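# Place the matching-width blank into the vise

## Task

Identify the plain metal blank whose width equals that of the dark setting master. Set it in the vise so it rests on the two loose low bars between the jaws, and make sure both bars end up standing upright. The blank must be pressed flush against the fixed jaw (the end block without hoses) and against the work stop (the short rod between the jaws). When done, neither the setting master nor any other blank may be obviously tipped over.

## Robot and tools

ROBOT. A single custom six-joint arm with a parallel two-finger gripper. Its root link sits at (0, 0, +0.091) m in the scene frame, tilted by quat_wxyz (+0.961, +0.218, +0.172, -0.001). The upper arm is 428 mm. The forearm is 505 mm and is offset 150 mm sideways from the elbow axis. Joint positions are listed from the base outward, and the last entry is the measured finger opening in metres (0.084 open, 0.000 shut).

FRAME. Every position, quaternion, velocity and target is in the scene frame. Its origin is on the table top straight under the base. +z is up, and +y lies to the left when facing along +x. Reported hand pose can be off by a few cm, more so at long reach.

GRIPPER. The fingers point along the gripper's own +z and separate along its y. end_effector_position is the midpoint between the pads when closed, roughly 2 cm short of the tips. Closing pushes the tips about 10 mm further along +z, mostly while the pads are still more than 40 mm apart.

ROW FORMAT. A row is 8 numbers: x, y, z (metres, absolute position in the scene frame), then qw, qx, qy, qz (absolute orientation, w first), then opening. Opening runs from -1 (closed) to +1 (fully open, 0.084 m). A row is therefore an absolute hand pose plus a finger command, never an offset. To hold an orientation, repeat its quaternion in every row rather than copying a drifted reported one. To leave the fingers unchanged, resend the current command; 0 is itself a command, meaning half open.

TOOLS.
- execute_actions(actions, cameras): actions is a list of actions. Each action is a list of 1 to 15 rows, one row per 1/30 s step; a short list repeats its final row until 15 steps have passed. Each target must lie within 0.6 m of the gripper's position at that action's start, measured along each gripper axis, or the action is rejected. A malformed action, or a first action failing that test against the last reported state, rejects the whole call. An empty list returns images and the full set of result lines.
- move(target, speed, blend, opening_speed, blocking, cameras): target is one row or a list of up to 15 rows, with no 0.6 m limit. The path runs straight from the current Hand target and takes the shorter rotation. speed is in m/s, from 0.002 to 1, default 0.25; rotation is capped at twice that value in rad/s. It may be one number or one per leg. blend, in metres, rounds corners at intermediate rows; 0 stops at each. opening_speed is per second on the -1..+1 scale, at least 0.2. With blocking=false the call returns early while the move keeps running, and a later move takes over from it. The path ignores obstacles, and the hand lags and can overshoot speed, especially near full stretch.
- wait(seconds): 0 to 10; the arm keeps its last command and any running move carries on.
- stop(): brakes a running move; fast moves need more room.
- zoom_image(camera, region): region [x0, y0, x1, y1] in pixels of that camera's latest image, at most 504 by 504.
- show_instructions(): displays the reference images (the job sheet).
- clear_fault(): resets a reported torque fault only.
- read_manual(section): licence texts, "licences".
- finished_scene(scene): ends the current scene, given its number; irreversible.

Cameras: cam_head_left, cam_head_right, cam_high, cam_low, cam_wrist, each 672x504. The cameras argument accepts names, ["all"] or [].

CONTROL. Each step the commanded pose is clipped to within 70 mm and 16 degrees of the measured one, and inverse kinematics favours position. One action may fall short; the Hand target line shows where the arm is actually headed, so continue from there.

RESULTS. The state line gives end_effector_position, end_effector_quat_wxyz and velocities. Joint velocities may read "within noise". Joint torques are total drive output, including gravity, with offsets and noise; positive means toward larger joint angles. grip_measured is the finger opening on the -1..+1 scale. Tool commands shows current finger commands. Wrist depth is a 7x7 grid from the wrist camera, rows split by " / ", in mm (195 to 3000); "-" means no valid depth. Action calls also list hand positions at some steps. A move adds a move: line: done means at rest within 3 mm and 2 degrees; other endings are off_target, moving, held and fault. limits=paced means the pose was clipped, limits=held means steps were withheld. Neither done nor off_target tells you about contact.

GRIPPING. To hold something, command an opening well below grip_measured; a larger gap gives a firmer squeeze, about 24 N per pad at most. Fast closing can squeeze excessively.

FAULTS AND HEAT. Contact torque limits (N m): waist 55.2, shoulder 55.2, elbow 46, forearm roll 24.8, wrist pitch 14.9, wrist roll 16.3; carried weight counts. Exceeding one, or a motor saturating for 1 s, stops the arm until clear_fault. A MOTOR HOT line appears from 65 °C; at 80 °C brakes engage for 30 to 60 s or more. Long holds, full stretch and pushing at unreachable poses heat motors.

AVOID. Dropping parts, releasing anything still moving, slamming, hard impacts and forceful pushes. An arm blocked by an object keeps pressing until moved away, and overshooting a contact target presses harder. Anything falling or left off the table fails the task. Keep paths clear of the arm's base and keep the wrist away from the first joint's axis, which can flip the shoulder posture. Loose objects may occasionally get nudged by outside disturbances.

Each tool is called after "Request:" as name(argument=value, ...) on one line, values as JSON.

Reference images:

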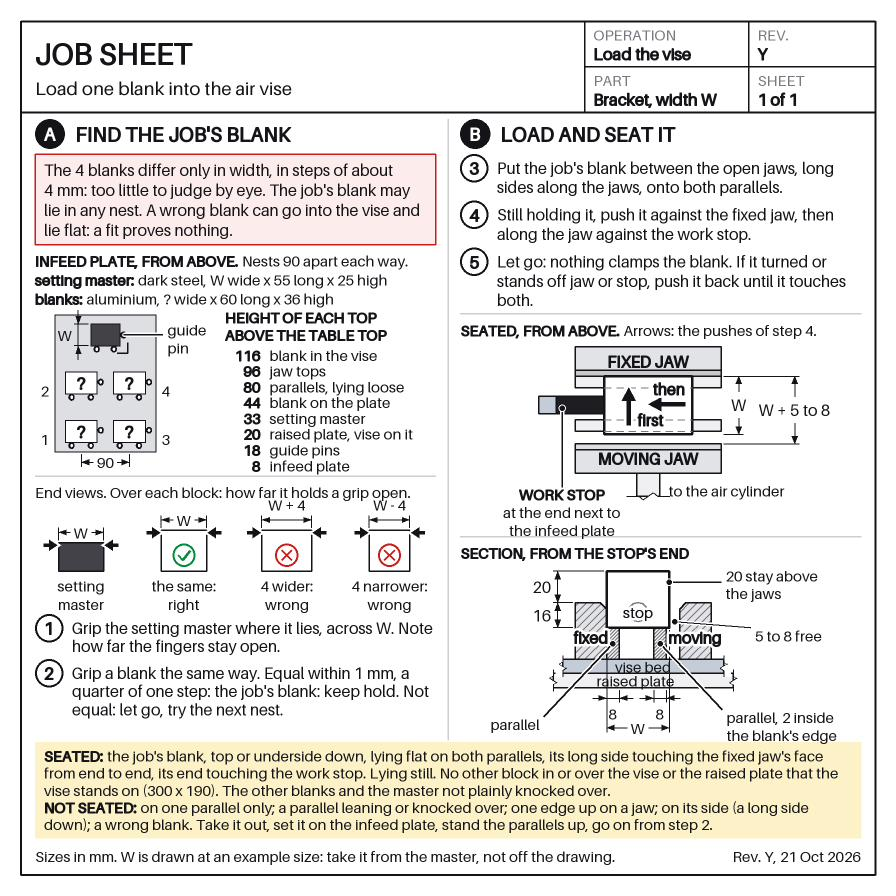

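## Session

Request:
execute_actions(actions=[])

Scene clock: 0.00 s.
end_effector_position=(+0.2762, +0.1545, +0.2006) grip_measured=+1.00 end_effector_quat_wxyz=(-0.402, +0.800, +0.440, -0.068)
Joint positions: [0.509 -0.054 -0.358 0.682 -0.444 -1.139 0.084]
Joint velocities: within noise
Joint torques (N m): no reading
Wrist depth (mm): [2893 2804 2202 1864 1562 1346 1211 / - 2617 2118 1788 1506 1325 1240 / - 2462 2011 1683 1442 1330 342 / 2727 2338 1922 1651 1480 368 337 / 2673 2181 1842 1621 406 365 329 / 2690 2084 1818 457 405 355 319 / 2500 2086 499 442 392 347 312]
Hand target: +0.2762, +0.1545, +0.2006; -0.402, +0.800, +0.440, -0.068
Tool commands: gripper/opening=+1.0

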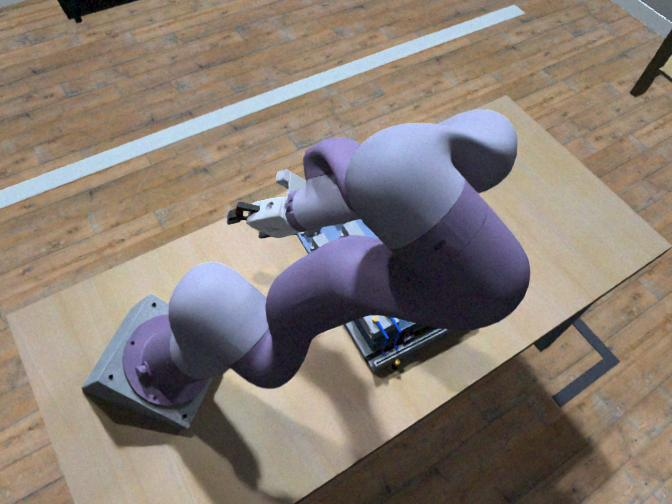

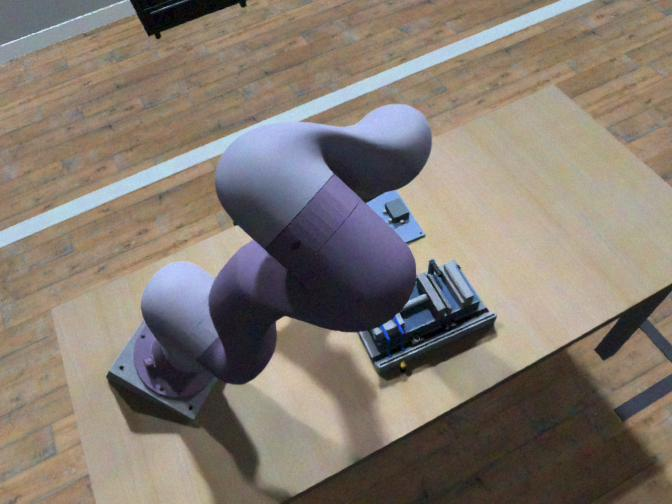

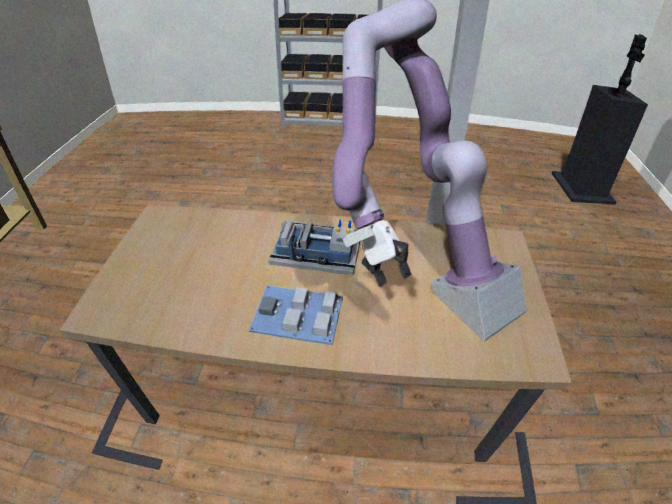

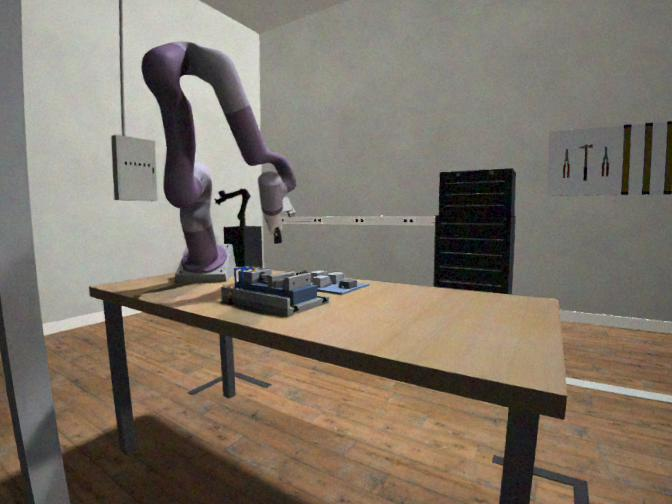

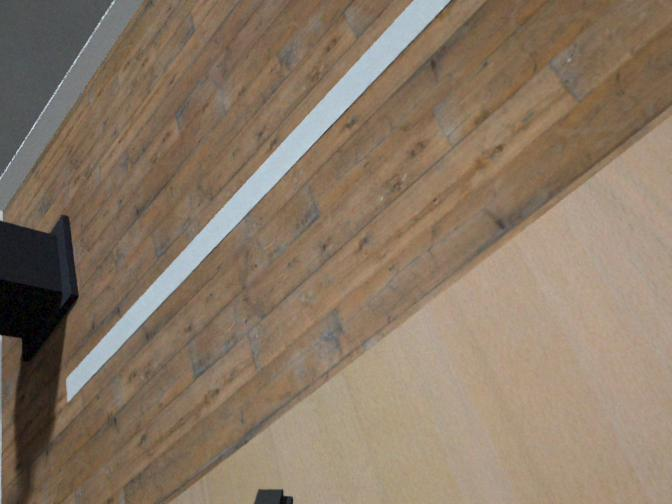

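Request:
zoom_image(camera="cam_high", region=[220, 190, 440, 355])

Request:
zoom_image(camera="cam_head_right", region=[330, 170, 530, 390])

Request:
zoom_image(camera="cam_low", region=[200, 230, 400, 330])

Scaled by 2.291 from the camera's 672x504 image, which has a finer 960x720 frame.

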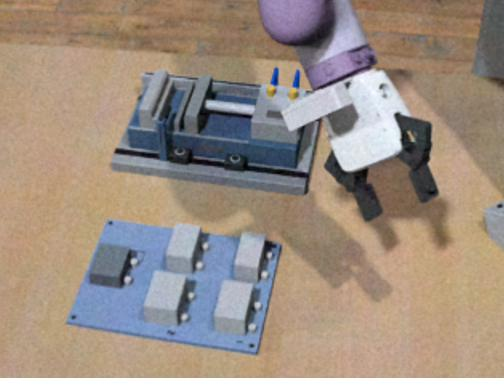

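Scaled by 2.291 from the camera's 672x504 image, which has a finer 960x720 frame.

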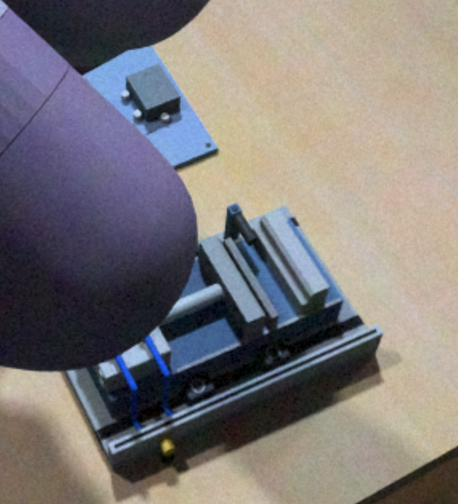

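Scaled by 2.520 from the camera's 672x504 image, which has a finer 960x720 frame.

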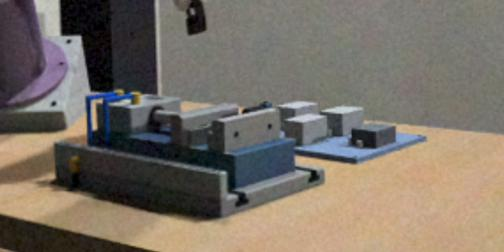

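Request:
move(target=[0.42, 0.10, 0.40, 0, 0.7071, 0.7071, 0, 1], speed=0.2, cameras=["all"])

Scene clock: 72.60 s.
end_effector_position=(+0.4200, +0.1000, +0.4000) grip_measured=+1.00 end_effector_quat_wxyz=(+0.000, +0.707, +0.707, +0.000)
Joint positions: [1.016 0.143 -0.703 -0.587 -1.132 -0.225 0.084]
Joint torques (N m): [12.12 -5.7 -36.48 -0.76 -2.53 -1.33]
Wrist depth (mm): [528 529 528 529 528 528 527 / 529 531 528 530 529 528 528 / 529 531 530 530 521 522 523 / 530 532 530 530 522 523 522 / 534 533 530 531 523 523 524 / 534 534 532 532 531 533 530 / 535 534 534 533 533 534 533]
Hand target: +0.4200, +0.1000, +0.4000; +0.000, +0.707, +0.707, +0.000
Off the commanded pose: 0.000 m, 0 deg.
move: done

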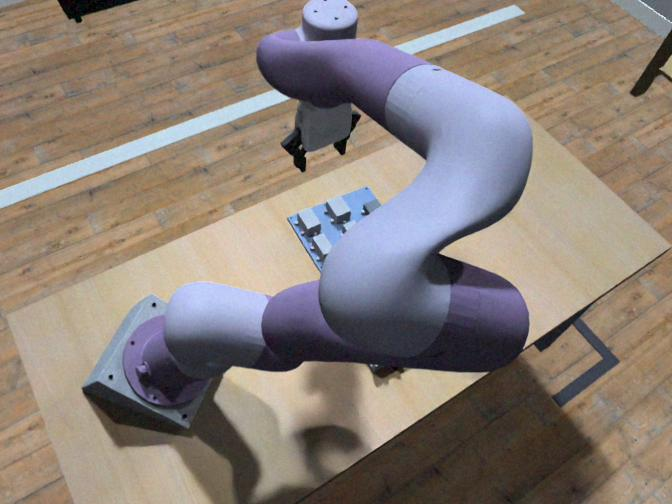

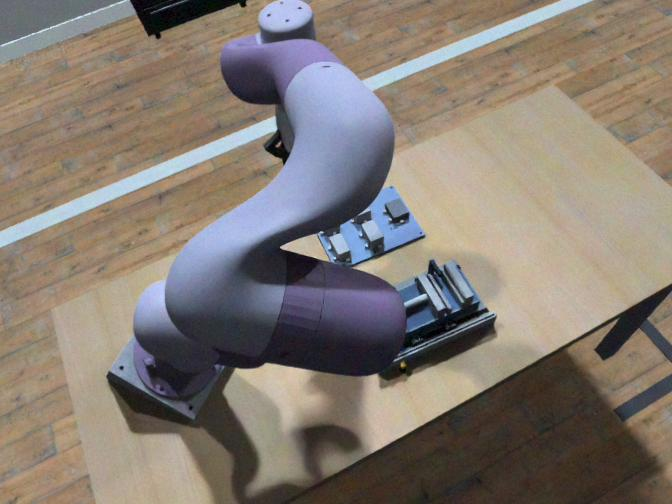

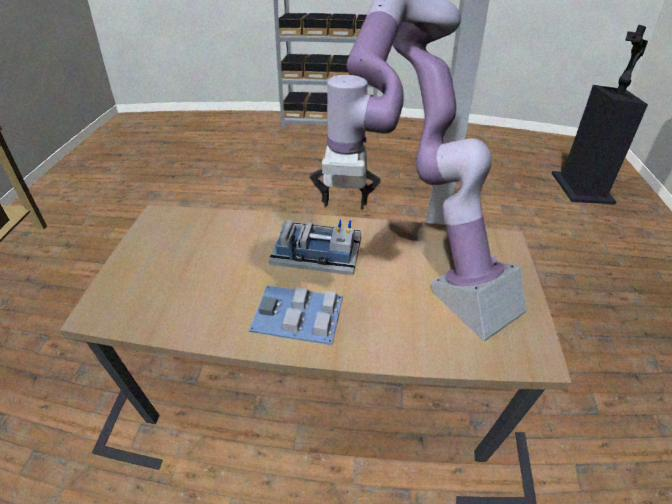

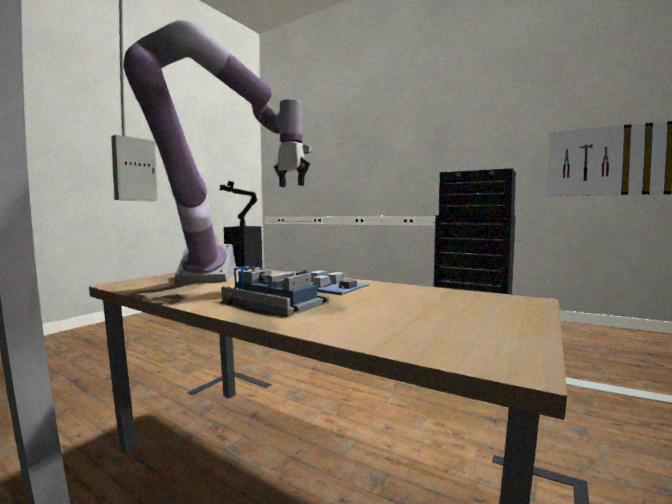

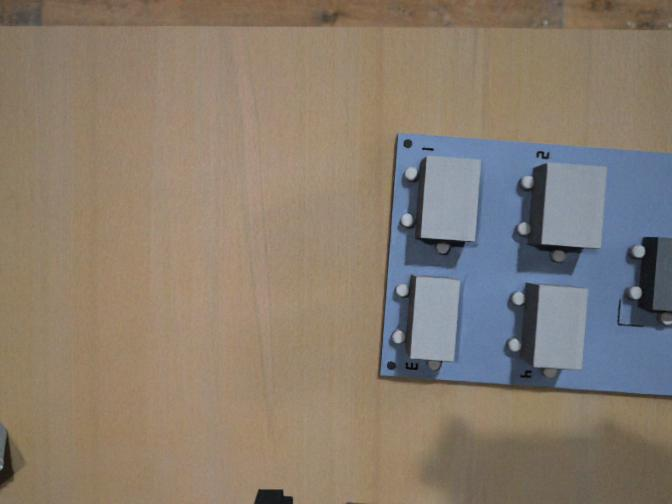

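Request:
move(target=[0.58, -0.15, 0.42, 0, 0.7071, 0.7071, 0, 1], speed=0.2, cameras=["all"])

Scene clock: 185.10 s.
end_effector_position=(+0.5800, -0.1500, +0.4200) grip_measured=+1.00 end_effector_quat_wxyz=(+0.000, +0.707, +0.707, +0.000)
Joint positions: [0.407 0.359 -0.875 -0.6 -1.149 -0.938 0.084]
Joint torques (N m): [-1.45 -0.66 -35.91 2.01 2.67 -1.39]
Wrist depth (mm): [548 548 540 540 538 548 548 / 550 548 550 550 548 548 548 / 549 551 550 548 548 550 549 / 552 531 490 492 471 550 550 / 552 456 466 490 490 551 550 / 553 504 516 533 492 552 551 / 555 554 554 553 553 553 553]
Hand target: +0.5800, -0.1500, +0.4200; +0.000, +0.707, +0.707, +0.000
Off the commanded pose: 0.000 m, 0 deg.
move: done

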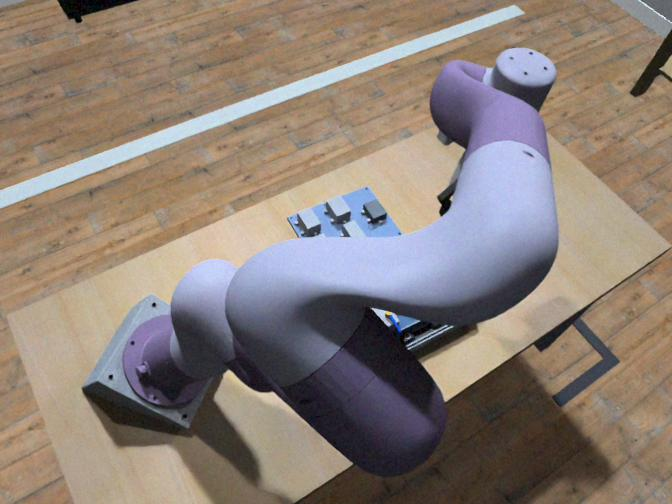

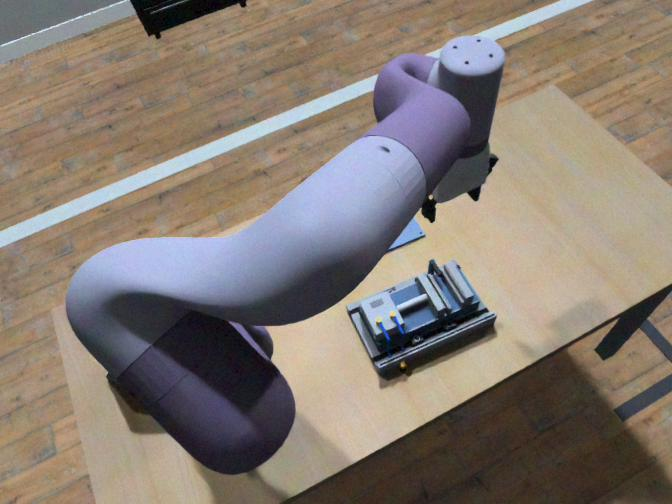

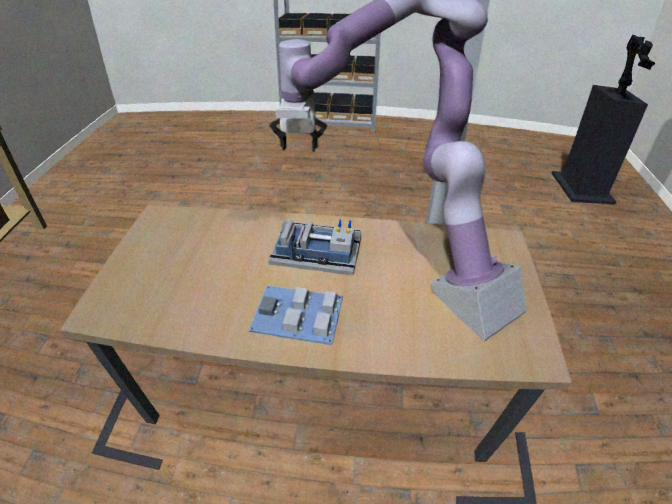

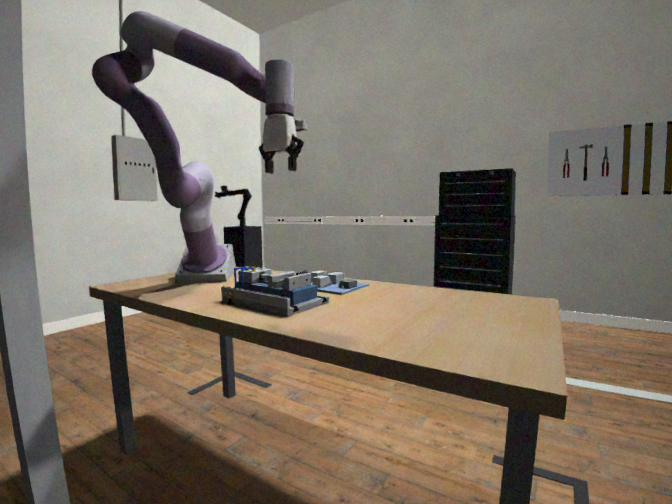

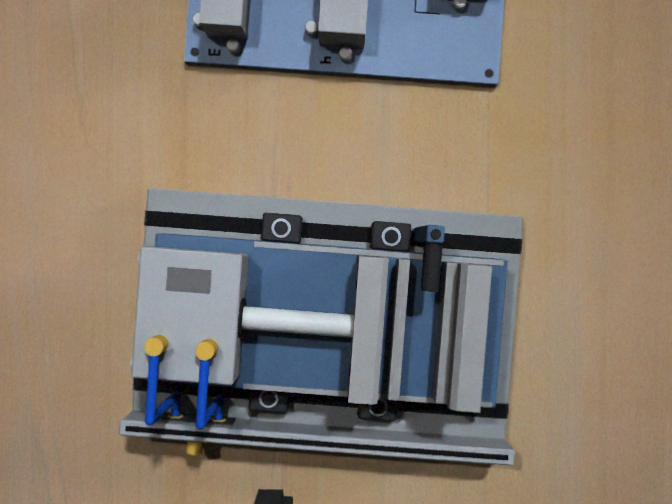

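Request:
zoom_image(camera="cam_wrist", region=[330, 200, 540, 430])

Request:
zoom_image(camera="cam_wrist", region=[110, 170, 550, 490])

Scaled by 2.191 from the camera's 672x504 image, which has a finer 960x720 frame.

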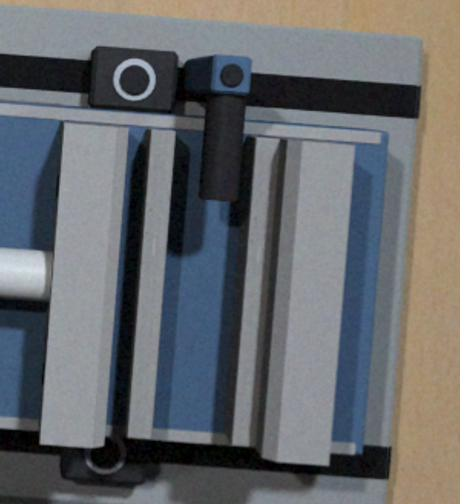

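Scaled by 1.145 from the camera's 672x504 image, which has a finer 960x720 frame.

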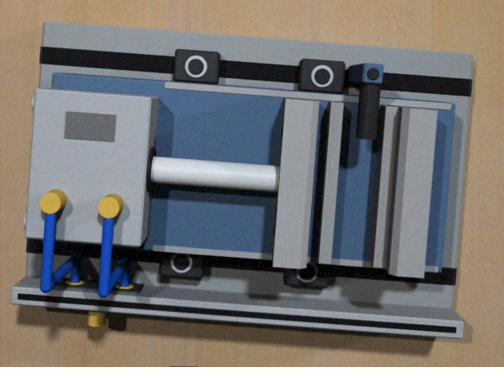

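Request:
move(target=[0.58, -0.15, 0.42, 0, 0.7071, -0.7071, 0, 1], speed=0.3, cameras=["cam_wrist", "cam_high"])

Scene clock: 277.83 s.
end_effector_position=(+0.5800, -0.1500, +0.4200) grip_measured=+1.00 end_effector_quat_wxyz=(+0.000, +0.707, -0.707, +0.000)
Joint positions: [0.407 0.359 -0.875 -0.6 -1.149 2.203 0.084]
Joint torques (N m): [10.13 0.7 -19.81 -0.76 -2.54 1.45]
Wrist depth (mm): [1296 1284 1292 1304 1297 1291 1269 / 549 549 549 548 547 549 548 / 551 552 550 549 551 549 550 / 552 552 550 530 532 516 531 / 553 552 550 492 491 464 552 / 551 553 553 460 491 492 552 / 553 553 553 554 552 554 553]
Hand target: +0.5800, -0.1500, +0.4200; +0.000, +0.707, -0.707, +0.000
Off the commanded pose: 0.000 m, 0 deg.
move: done
Images, in order (width x height): cam_high 672x504, cam_wrist 672x504.

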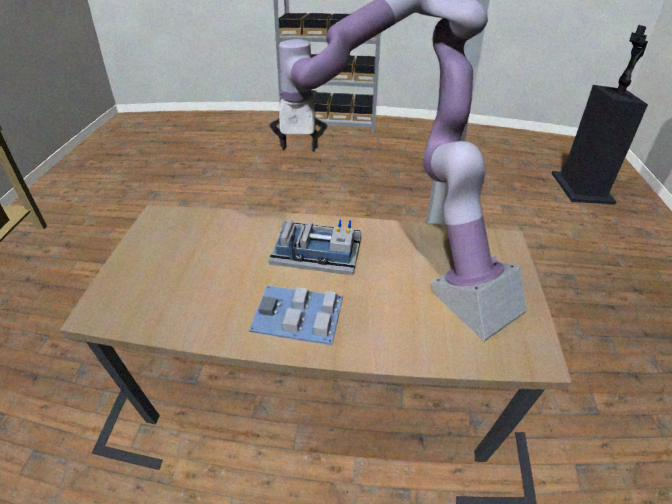

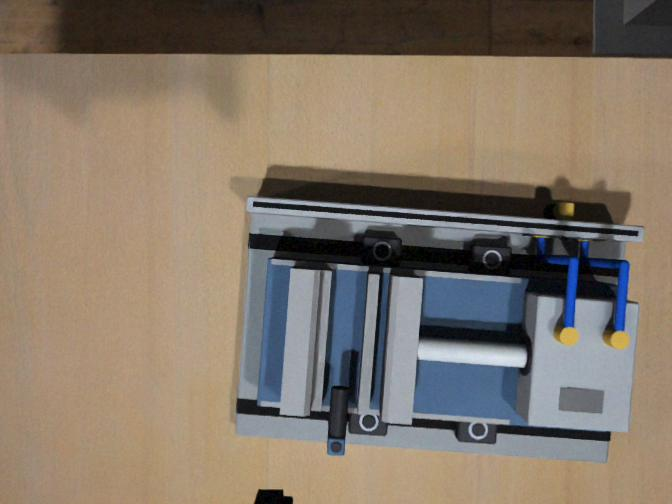

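Request:
move(target=[0.60, 0.09, 0.36, 0, 0.73254, 0.68072, 0, 1], speed=0.3, cameras=["cam_wrist"])

Scene clock: 347.27 s.
end_effector_position=(+0.6000, +0.0900, +0.3600) grip_measured=+1.00 end_effector_quat_wxyz=(+0.000, +0.733, +0.681, +0.000)
Joint positions: [0.706 -0.09 -0.992 -0.667 -1.037 -0.406 0.084]
Joint torques (N m): [14.94 8.59 -34.59 1.93 2.53 -1.27]
Wrist depth (mm): [489 488 487 488 489 488 488 / 489 488 489 489 488 487 488 / 490 490 481 481 482 490 489 / 492 492 483 482 457 490 490 / 492 492 483 482 484 490 490 / 492 493 493 492 492 492 491 / 493 493 492 493 494 494 493]
Hand target: +0.6000, +0.0900, +0.3600; +0.000, +0.733, +0.681, +0.000
Off the commanded pose: 0.000 m, 0 deg.
move: done
Images, in order (width x height): cam_wrist 672x504.

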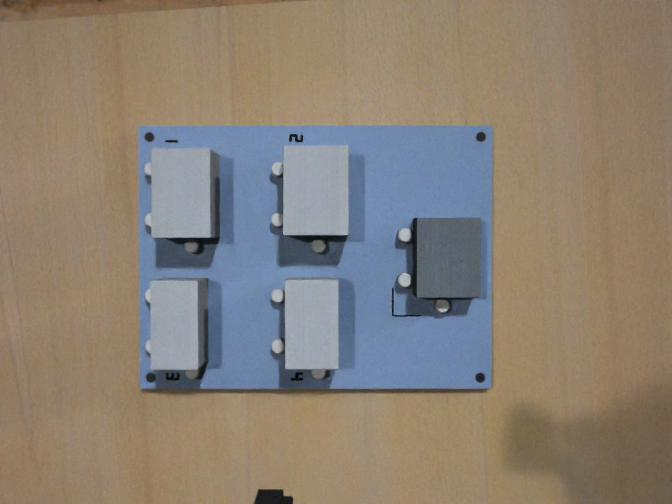

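Request:
zoom_image(camera="cam_wrist", region=[130, 110, 370, 400])

Request:
zoom_image(camera="cam_wrist", region=[360, 190, 510, 340])

Scaled by 1.738 from the camera's 672x504 image, which has a finer 960x720 frame.

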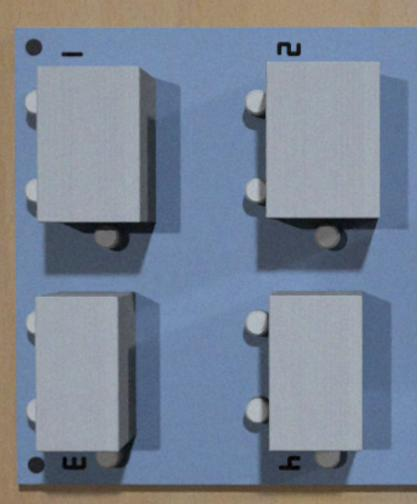

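Scaled by 3.360 from the camera's 672x504 image, which has a finer 960x720 frame.

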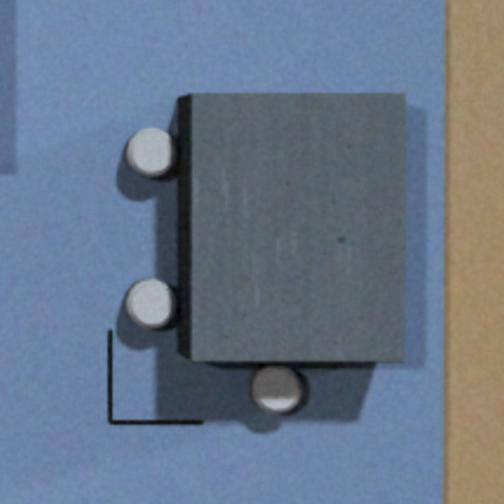

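Request:
move(target=[[0.76, 0.10, 0.15, 0, 0.73254, 0.68072, 0, -1], [0.76, 0.10, 0.05, 0, 0.73254, 0.68072, 0, -1]], speed=[0.25, 0.1], cameras=["cam_wrist", "cam_low", "cam_high"])

Scene clock: 426.93 s.
end_effector_position=(+0.7600, +0.1000, +0.0501) grip_measured=-1.00 end_effector_quat_wxyz=(+0.000, +0.733, +0.681, +0.000)
Joint positions: [0.344 -0.69 -1.335 -0.934 -0.679 -0.399 0]
Joint torques (N m): [12.95 29.72 -29.3 -1.13 2.71 1.41]
Wrist depth (mm): [- - - - - - - / - - - - - - - / - - - - - - - / - - - - - - - / - - - - - - - / - - - - - - - / - - - - - - -]
Hand target: +0.7600, +0.1000, +0.0500; +0.000, +0.733, +0.681, +0.000
Off the commanded pose: 0.000 m, 0 deg.
move: done
Images, in order (width x height): cam_high 672x504, cam_low 672x504, cam_wrist 672x504.

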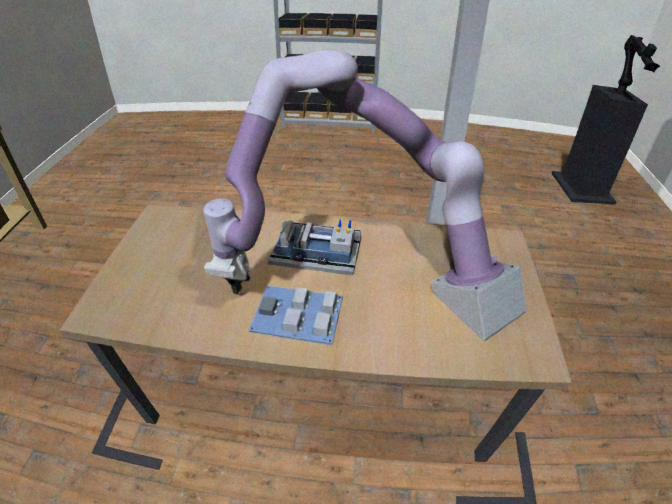

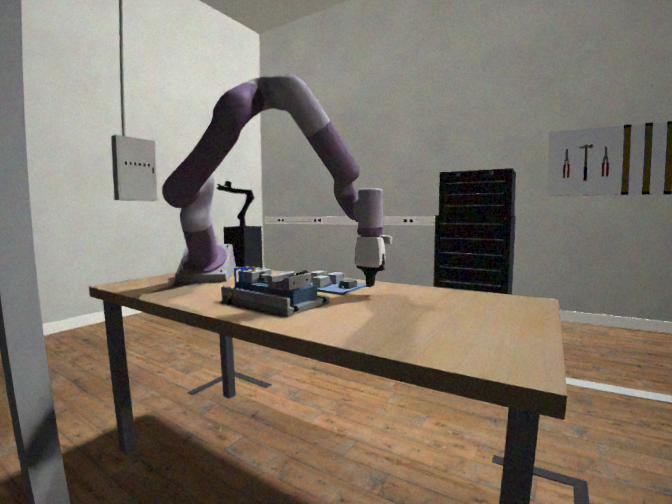

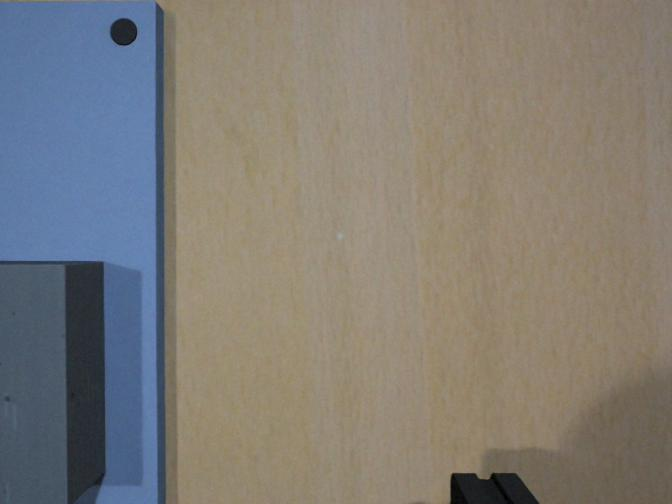

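Request:
zoom_image(camera="cam_wrist", region=[420, 440, 580, 504])

Scaled by 3.150 from the camera's 672x504 image, which has a finer 960x720 frame.

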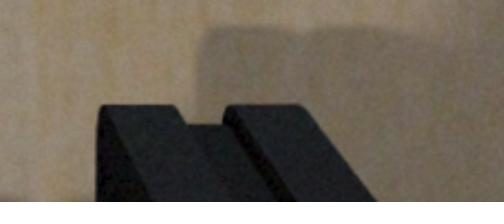

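Request:
move(target=[[0.76, 0.10, 0.026, 0, 0.73254, 0.68072, 0, -1], [0.76, 0.10, 0.022, 0, 0.73254, 0.68072, 0, -1]], speed=[0.03, 0.01], cameras=["cam_wrist"])

Scene clock: 449.70 s.
end_effector_position=(+0.7600, +0.1000, +0.0222) grip_measured=-1.00 end_effector_quat_wxyz=(+0.000, +0.733, +0.681, +0.000)
Joint positions: [0.323 -0.732 -1.35 -0.971 -0.653 -0.374 0]
Joint torques (N m): [11.87 29.38 -28.07 -0.87 2.75 1.42]
Wrist depth (mm): [- - - - - - - / - - - - - - - / - - - - - - - / - - - - - - - / - - - - - - - / - - - - - - - / - - - - - - -]
Hand target: +0.7600, +0.1000, +0.0220; +0.000, +0.733, +0.681, +0.000
Off the commanded pose: 0.000 m, 0 deg.
move: done
Images, in order (width x height): cam_wrist 672x504.

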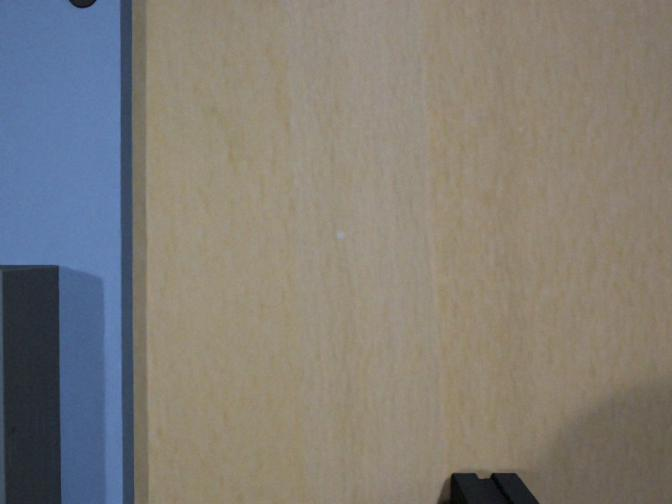

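Request:
move(target=[[0.76, 0.10, 0.018, 0, 0.73254, 0.68072, 0, -1]], speed=[0.005], cameras=[])

Request:
move(target=[[0.76, 0.10, 0.016, 0, 0.73254, 0.68072, 0, -1]], speed=[0.005], cameras=[])

Request:
move(target=[[0.76, 0.10, 0.014, 0, 0.73254, 0.68072, 0, -1]], speed=[0.005], cameras=[])

Scene clock: 472.30 s.
end_effector_position=(+0.7608, +0.0998, +0.0193) grip_measured=-1.00 end_effector_quat_wxyz=(+0.000, +0.733, +0.680, +0.001)
Joint positions: [0.321 -0.737 -1.352 -0.976 -0.65 -0.37 0]
Joint torques (N m): [-7.52 -6.86 -16.01 -3.54 6.75 1.42]
Wrist depth (mm): [- - - - - - - / - - - - - - - / - - - - - - - / - - - - - - - / - - - - - - - / - - - - - - - / - - - - - - -]
Hand target: +0.7600, +0.1000, +0.0180; +0.000, +0.733, +0.681, +0.000
Off the commanded pose: 0.002 m, 0 deg.
move: done
No camera images: "cameras" was empty.

Scene clock: 473.50 s.
end_effector_position=(+0.7832, +0.0877, +0.0496) grip_measured=-1.00 end_effector_quat_wxyz=(+0.011, +0.741, +0.671, +0.021)
Joint positions: [0.321 -0.687 -1.353 -0.979 -0.649 -0.368 0]
Joint torques (N m): [14.28 56.17 -22.15 -0.05 0.92 -0.06]
Wrist depth (mm): [- - - - - - - / - - - - - - - / - - - - - - - / - - - - - - - / - - - - - - - / - - - - - - - / - - - - - - -]
Hand target: +0.7839, +0.0871, +0.0503; +0.011, +0.741, +0.671, +0.022
Tool commands: gripper/opening=-1.0
Off the commanded pose: 0.043 m, 3 deg.
TORQUE FAULT: the external load on joint 2 (shoulder) reached its load limit, and the arm stopped. The contact can be on any part of the arm beyond that joint, not only on its tool. So far the stop counts as 1 of the actions that you can send in this scene. The arm's remaining commands of this call were not run. The hold on joint 2 (shoulder) was moved back by the arm itself, up to 3 degrees, as the stop began. The arm is still stopped at the end of this call. While its stop runs, an arm, its gripper or tool too, takes no new command.
CLEAR FAULT: the arm stays stopped (state 4) until you call clear_fault.
End effector pose when the fault began: position (+0.7615, +0.1000, +0.0188), quat_wxyz (+0.001, +0.733, +0.680, +0.002)
Joint positions when the fault began: [0.32 -0.738 -1.354 -0.979 -0.648 -0.368 0]
move: fault
No camera images: "cameras" was empty.

not run: an earlier result of this reply reported a stop or a fault. Calls in your next reply go to the robot.

Request:
clear_fault(cameras=["cam_wrist"])

Scene clock: 484.03 s.
end_effector_position=(+0.7833, +0.0877, +0.0498) grip_measured=-1.00 end_effector_quat_wxyz=(+0.011, +0.741, +0.671, +0.021)
Joint positions: [0.321 -0.687 -1.353 -0.979 -0.649 -0.368 0]
Joint torques (N m): [14.86 54.28 -22.24 0.15 1.02 0.04]
Wrist depth (mm): [- - - - - - - / - - - - - - - / - - - - - - - / - - - - - - - / - - - - - - - / - - - - - - - / - - - - - - -]
Hand target: +0.7839, +0.0871, +0.0503; +0.011, +0.741, +0.671, +0.022
Tool commands: gripper/opening=-1.0
Off the commanded pose: 0.043 m, 3 deg.
TORQUE FAULT, CONTINUED: the arm's stop, for the torque fault of joint 2 (shoulder) that an earlier result reported, is over. The call counts as one of the actions that you can send in this scene. The hold on joint 2 (shoulder) was moved back by the arm itself, up to 3 degrees, as the stop began. The arm's target is now where it stood when the stop ended, not its last command. The arm keeps its grip as last carried out and accepts commands again: back off and push less far.
CLEAR FAULT: your call cleared the torque fault. If a joint's load stays at its limit, the arm stops again at once.
Images, in order (width x height): cam_wrist 672x504.

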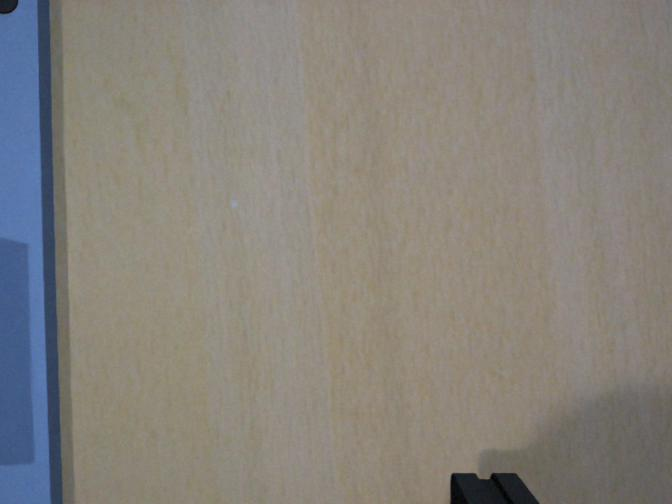

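Request:
move(target=[[0.76, 0.10, 0.12, 0, 0.73254, 0.68072, 0, 1], [0.6476, 0.1437, 0.10, 0, 0.73254, 0.68072, 0, 1]], speed=[0.15, 0.2], cameras=["cam_wrist"])

Scene clock: 491.70 s.
end_effector_position=(+0.6476, +0.1437, +0.1000) grip_measured=+1.00 end_effector_quat_wxyz=(+0.000, +0.733, +0.681, +0.000)
Joint positions: [0.49 -0.55 -1.078 -0.99 -0.678 -0.172 0.084]
Joint torques (N m): [22.65 48.28 -11.28 -0.74 2.74 1.45]
Wrist depth (mm): [229 229 229 229 229 229 229 / 230 229 229 229 230 229 229 / 222 222 222 222 222 222 230 / - - 222 222 222 222 230 / - - 223 223 223 223 230 / - - 223 223 198 222 231 / 223 224 223 223 199 223 231]
Hand target: +0.6476, +0.1437, +0.1000; +0.000, +0.733, +0.681, +0.000
Off the commanded pose: 0.000 m, 0 deg.
move: done
Images, in order (width x height): cam_wrist 672x504.

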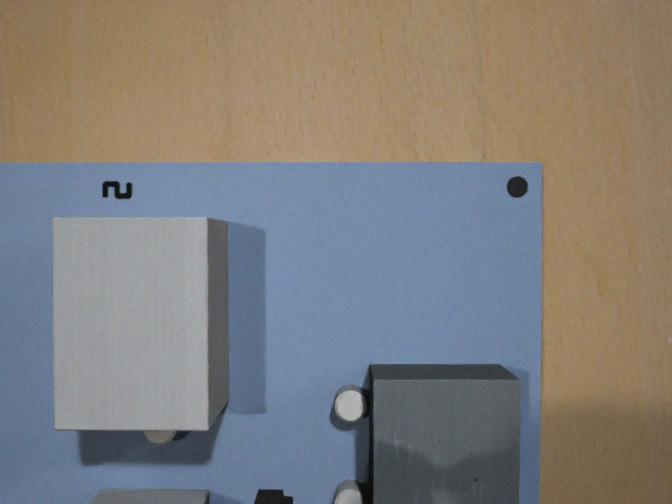

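Request:
move(target=[[0.6465, 0.1438, 0.0415, 0, 0.73254, 0.68072, 0, 1]], speed=[0.08], cameras=["cam_wrist", "cam_high"])

Scene clock: 507.27 s.
end_effector_position=(+0.6465, +0.1438, +0.0416) grip_measured=+1.00 end_effector_quat_wxyz=(+0.000, +0.733, +0.681, +0.000)
Joint positions: [0.441 -0.644 -1.098 -1.102 -0.621 -0.085 0.084]
Joint torques (N m): [12 24.4 -25.9 -1.36 2.76 1.4]
Wrist depth (mm): [- - - - - - - / - - - - - - - / - - - - - - - / - - - - - - - / - - - - - - - / - - - - - - - / - - - - - - -]
Hand target: +0.6465, +0.1438, +0.0415; +0.000, +0.733, +0.681, +0.000
Off the commanded pose: 0.000 m, 0 deg.
move: done
Images, in order (width x height): cam_high 672x504, cam_wrist 672x504.

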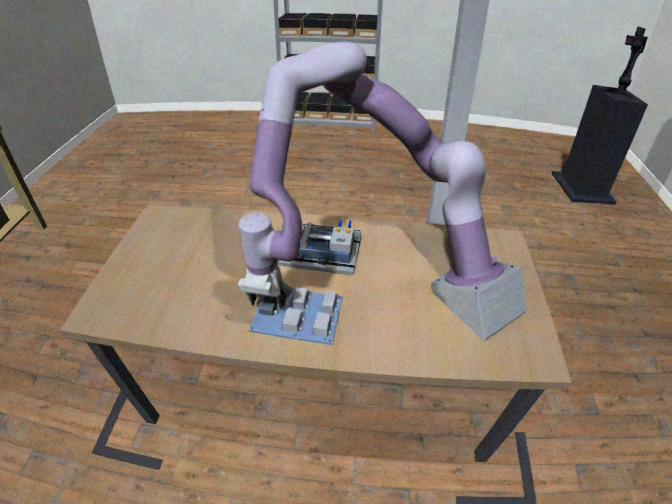

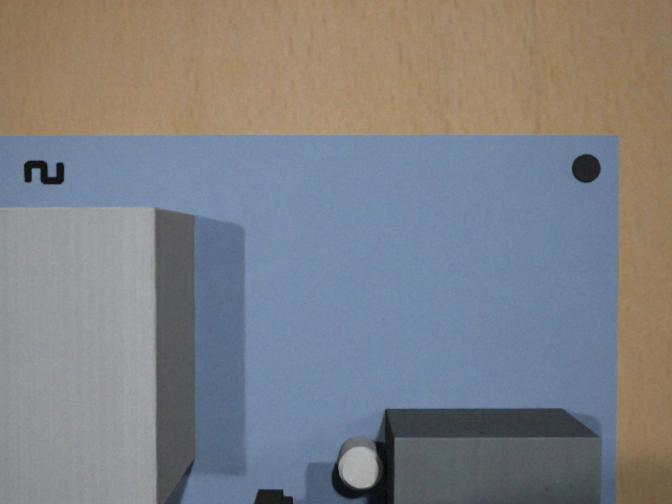

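Request:
move(target=[[0.6465, 0.1438, 0.0415, 0, 0.73254, 0.68072, 0, -1]], speed=[0.08], opening_speed=1.0, cameras=["cam_wrist"])

Scene clock: 515.70 s.
end_effector_position=(+0.6465, +0.1438, +0.0415) grip_measured=-0.01 end_effector_quat_wxyz=(+0.000, +0.733, +0.681, +0.000)
Joint positions: [0.441 -0.644 -1.098 -1.102 -0.621 -0.085 0.044]
Joint torques (N m): [12.35 26.86 -7.42 2.3 1.46 1.23]
Wrist depth (mm): [- - - - - - - / - - - - - - - / - - - - - - - / - - - - - - - / - - - - - - - / - - - - - - - / - - - - - - -]
Hand target: +0.6465, +0.1438, +0.0415; +0.000, +0.733, +0.681, +0.000
Off the commanded pose: 0.000 m, 0 deg.
move: done
Images, in order (width x height): cam_wrist 672x504.

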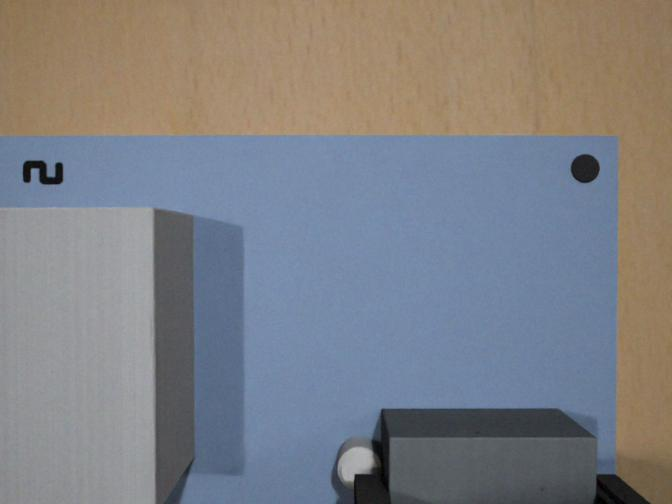

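Request:
zoom_image(camera="cam_wrist", region=[330, 400, 670, 504])

Scaled by 1.482 from the camera's 672x504 image, which has a finer 960x720 frame.

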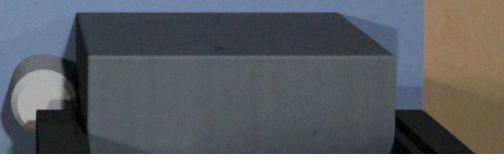

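Request:
move(target=[[0.6465, 0.1438, 0.0415, 0, 0.73254, 0.68072, 0, 1], [0.6465, 0.1438, 0.10, 0, 0.73254, 0.68072, 0, 1], [0.5604, 0.1958, 0.11, 0, 0.73254, 0.68072, 0, 1]], speed=[0.08, 0.15, 0.2], cameras=["cam_wrist"])

Scene clock: 592.33 s.
end_effector_position=(+0.5604, +0.1958, +0.1100) grip_measured=+1.00 end_effector_quat_wxyz=(+0.000, +0.733, +0.681, +0.000)
Joint positions: [0.629 -0.549 -0.959 -1.032 -0.669 0.041 0.084]
Joint torques (N m): [20.91 19.35 -10.28 -1.03 2.66 1.41]
Wrist depth (mm): [985 991 983 239 239 239 239 / 240 239 240 239 240 239 239 / 240 240 240 240 240 240 240 / 240 240 240 240 240 240 240 / 241 233 233 233 233 232 233 / 241 197 233 233 197 233 233 / 242 197 233 233 197 233 233]
Hand target: +0.5604, +0.1958, +0.1100; +0.000, +0.733, +0.681, +0.000
Off the commanded pose: 0.000 m, 0 deg.
move: done
Images, in order (width x height): cam_wrist 672x504.

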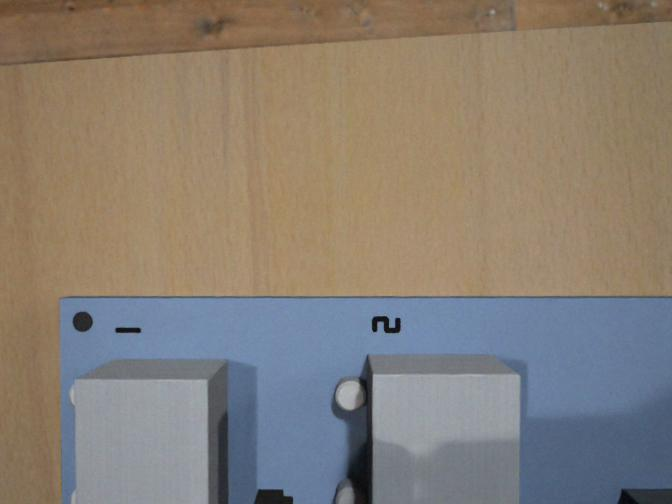

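Request:
move(target=[[0.5604, 0.1958, 0.047, 0, 0.73254, 0.68072, 0, 1]], speed=[0.1], cameras=["cam_wrist"])

Request:
move(target=[[0.5604, 0.1958, 0.047, 0, 0.73254, 0.68072, 0, -1]], speed=[0.08], opening_speed=1.0, cameras=["cam_wrist"])

Scene clock: 602.27 s.
end_effector_position=(+0.5604, +0.1958, +0.0471) grip_measured=+1.00 end_effector_quat_wxyz=(+0.000, +0.733, +0.681, +0.000)
Joint positions: [0.57 -0.656 -0.981 -1.176 -0.612 0.152 0.084]
Joint torques (N m): [11.49 20.54 -24.36 -0.61 2.77 1.42]
Wrist depth (mm): [- - - - - - - / - - - - - - - / - - - - - - - / - - - - - - - / - - - - - - - / - - - - - - - / - - - - - - -]
Hand target: +0.5604, +0.1958, +0.0470; +0.000, +0.733, +0.681, +0.000
Off the commanded pose: 0.000 m, 0 deg.
move: done
Images, in order (width x height): cam_wrist 672x504.

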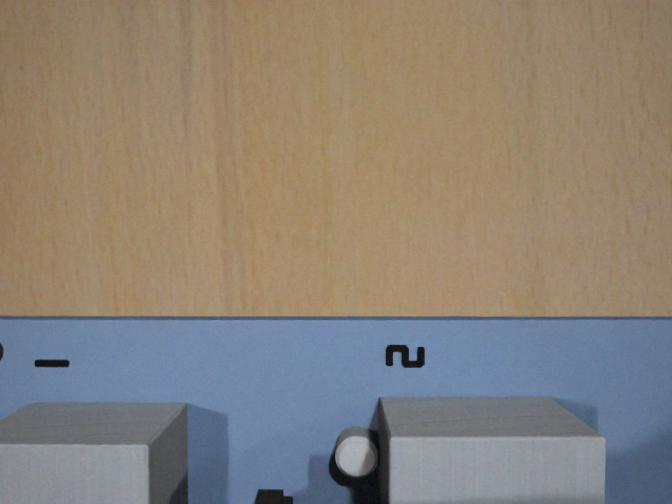

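Scene clock: 604.47 s.
end_effector_position=(+0.5604, +0.1958, +0.0470) grip_measured=-0.01 end_effector_quat_wxyz=(+0.000, +0.733, +0.681, +0.000)
Joint positions: [0.57 -0.656 -0.981 -1.177 -0.612 0.152 0.044]
Joint torques (N m): [12.22 22.28 -16.67 -0.47 2.04 1.16]
Wrist depth (mm): [- - - - - - - / - - - - - - - / - - - - - - - / - - - - - - - / - - - - - - - / - - - - - - - / - - - - - - -]
Hand target: +0.5604, +0.1958, +0.0470; +0.000, +0.733, +0.681, +0.000
Off the commanded pose: 0.000 m, 0 deg.
move: done
Images, in order (width x height): cam_wrist 672x504.

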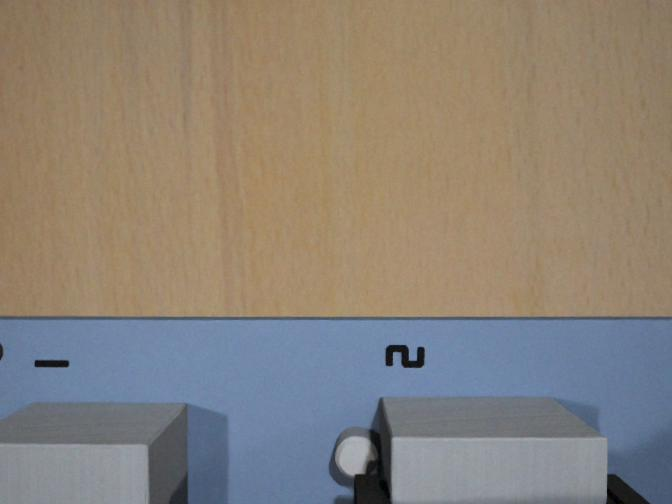

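Request:
move(target=[[0.5604, 0.1958, 0.20, 0, 0.73254, 0.68072, 0, -1], [0.595, -0.17, 0.27, 0, 0.73254, 0.68072, 0, -1]], speed=[0.12, 0.2], cameras=["cam_wrist"])

Scene clock: 632.07 s.
end_effector_position=(+0.5950, -0.1700, +0.2700) grip_measured=-0.01 end_effector_quat_wxyz=(+0.000, +0.733, +0.681, +0.000)
Joint positions: [0.168 0.211 -0.769 -0.695 -0.818 -0.887 0.044]
Joint torques (N m): [0.51 34.44 -34.14 1.98 2.71 -1.32]
Wrist depth (mm): [399 399 399 398 398 398 398 / 399 399 399 399 399 399 398 / 400 381 380 380 380 379 400 / 305 341 341 308 321 380 399 / 306 316 341 308 341 380 401 / 306 322 341 - 341 382 401 / 358 371 - - - - 402]
Hand target: +0.5950, -0.1700, +0.2700; +0.000, +0.733, +0.681, +0.000
Off the commanded pose: 0.000 m, 0 deg.
move: done
Images, in order (width x height): cam_wrist 672x504.

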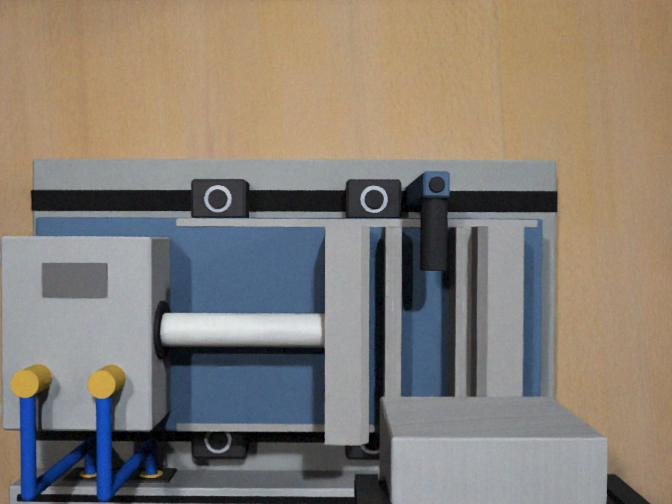

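Request:
zoom_image(camera="cam_wrist", region=[310, 160, 570, 420])

Scaled by 1.938 from the camera's 672x504 image, which has a finer 960x720 frame.

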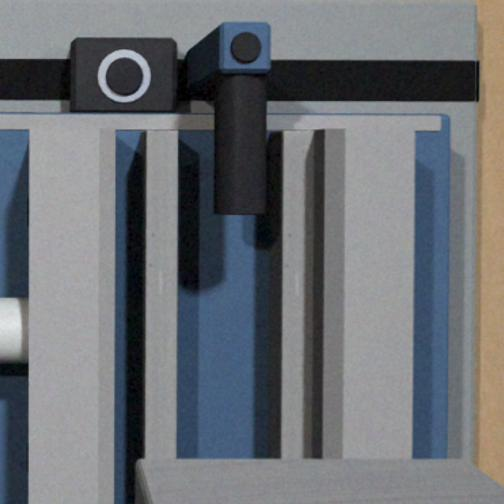

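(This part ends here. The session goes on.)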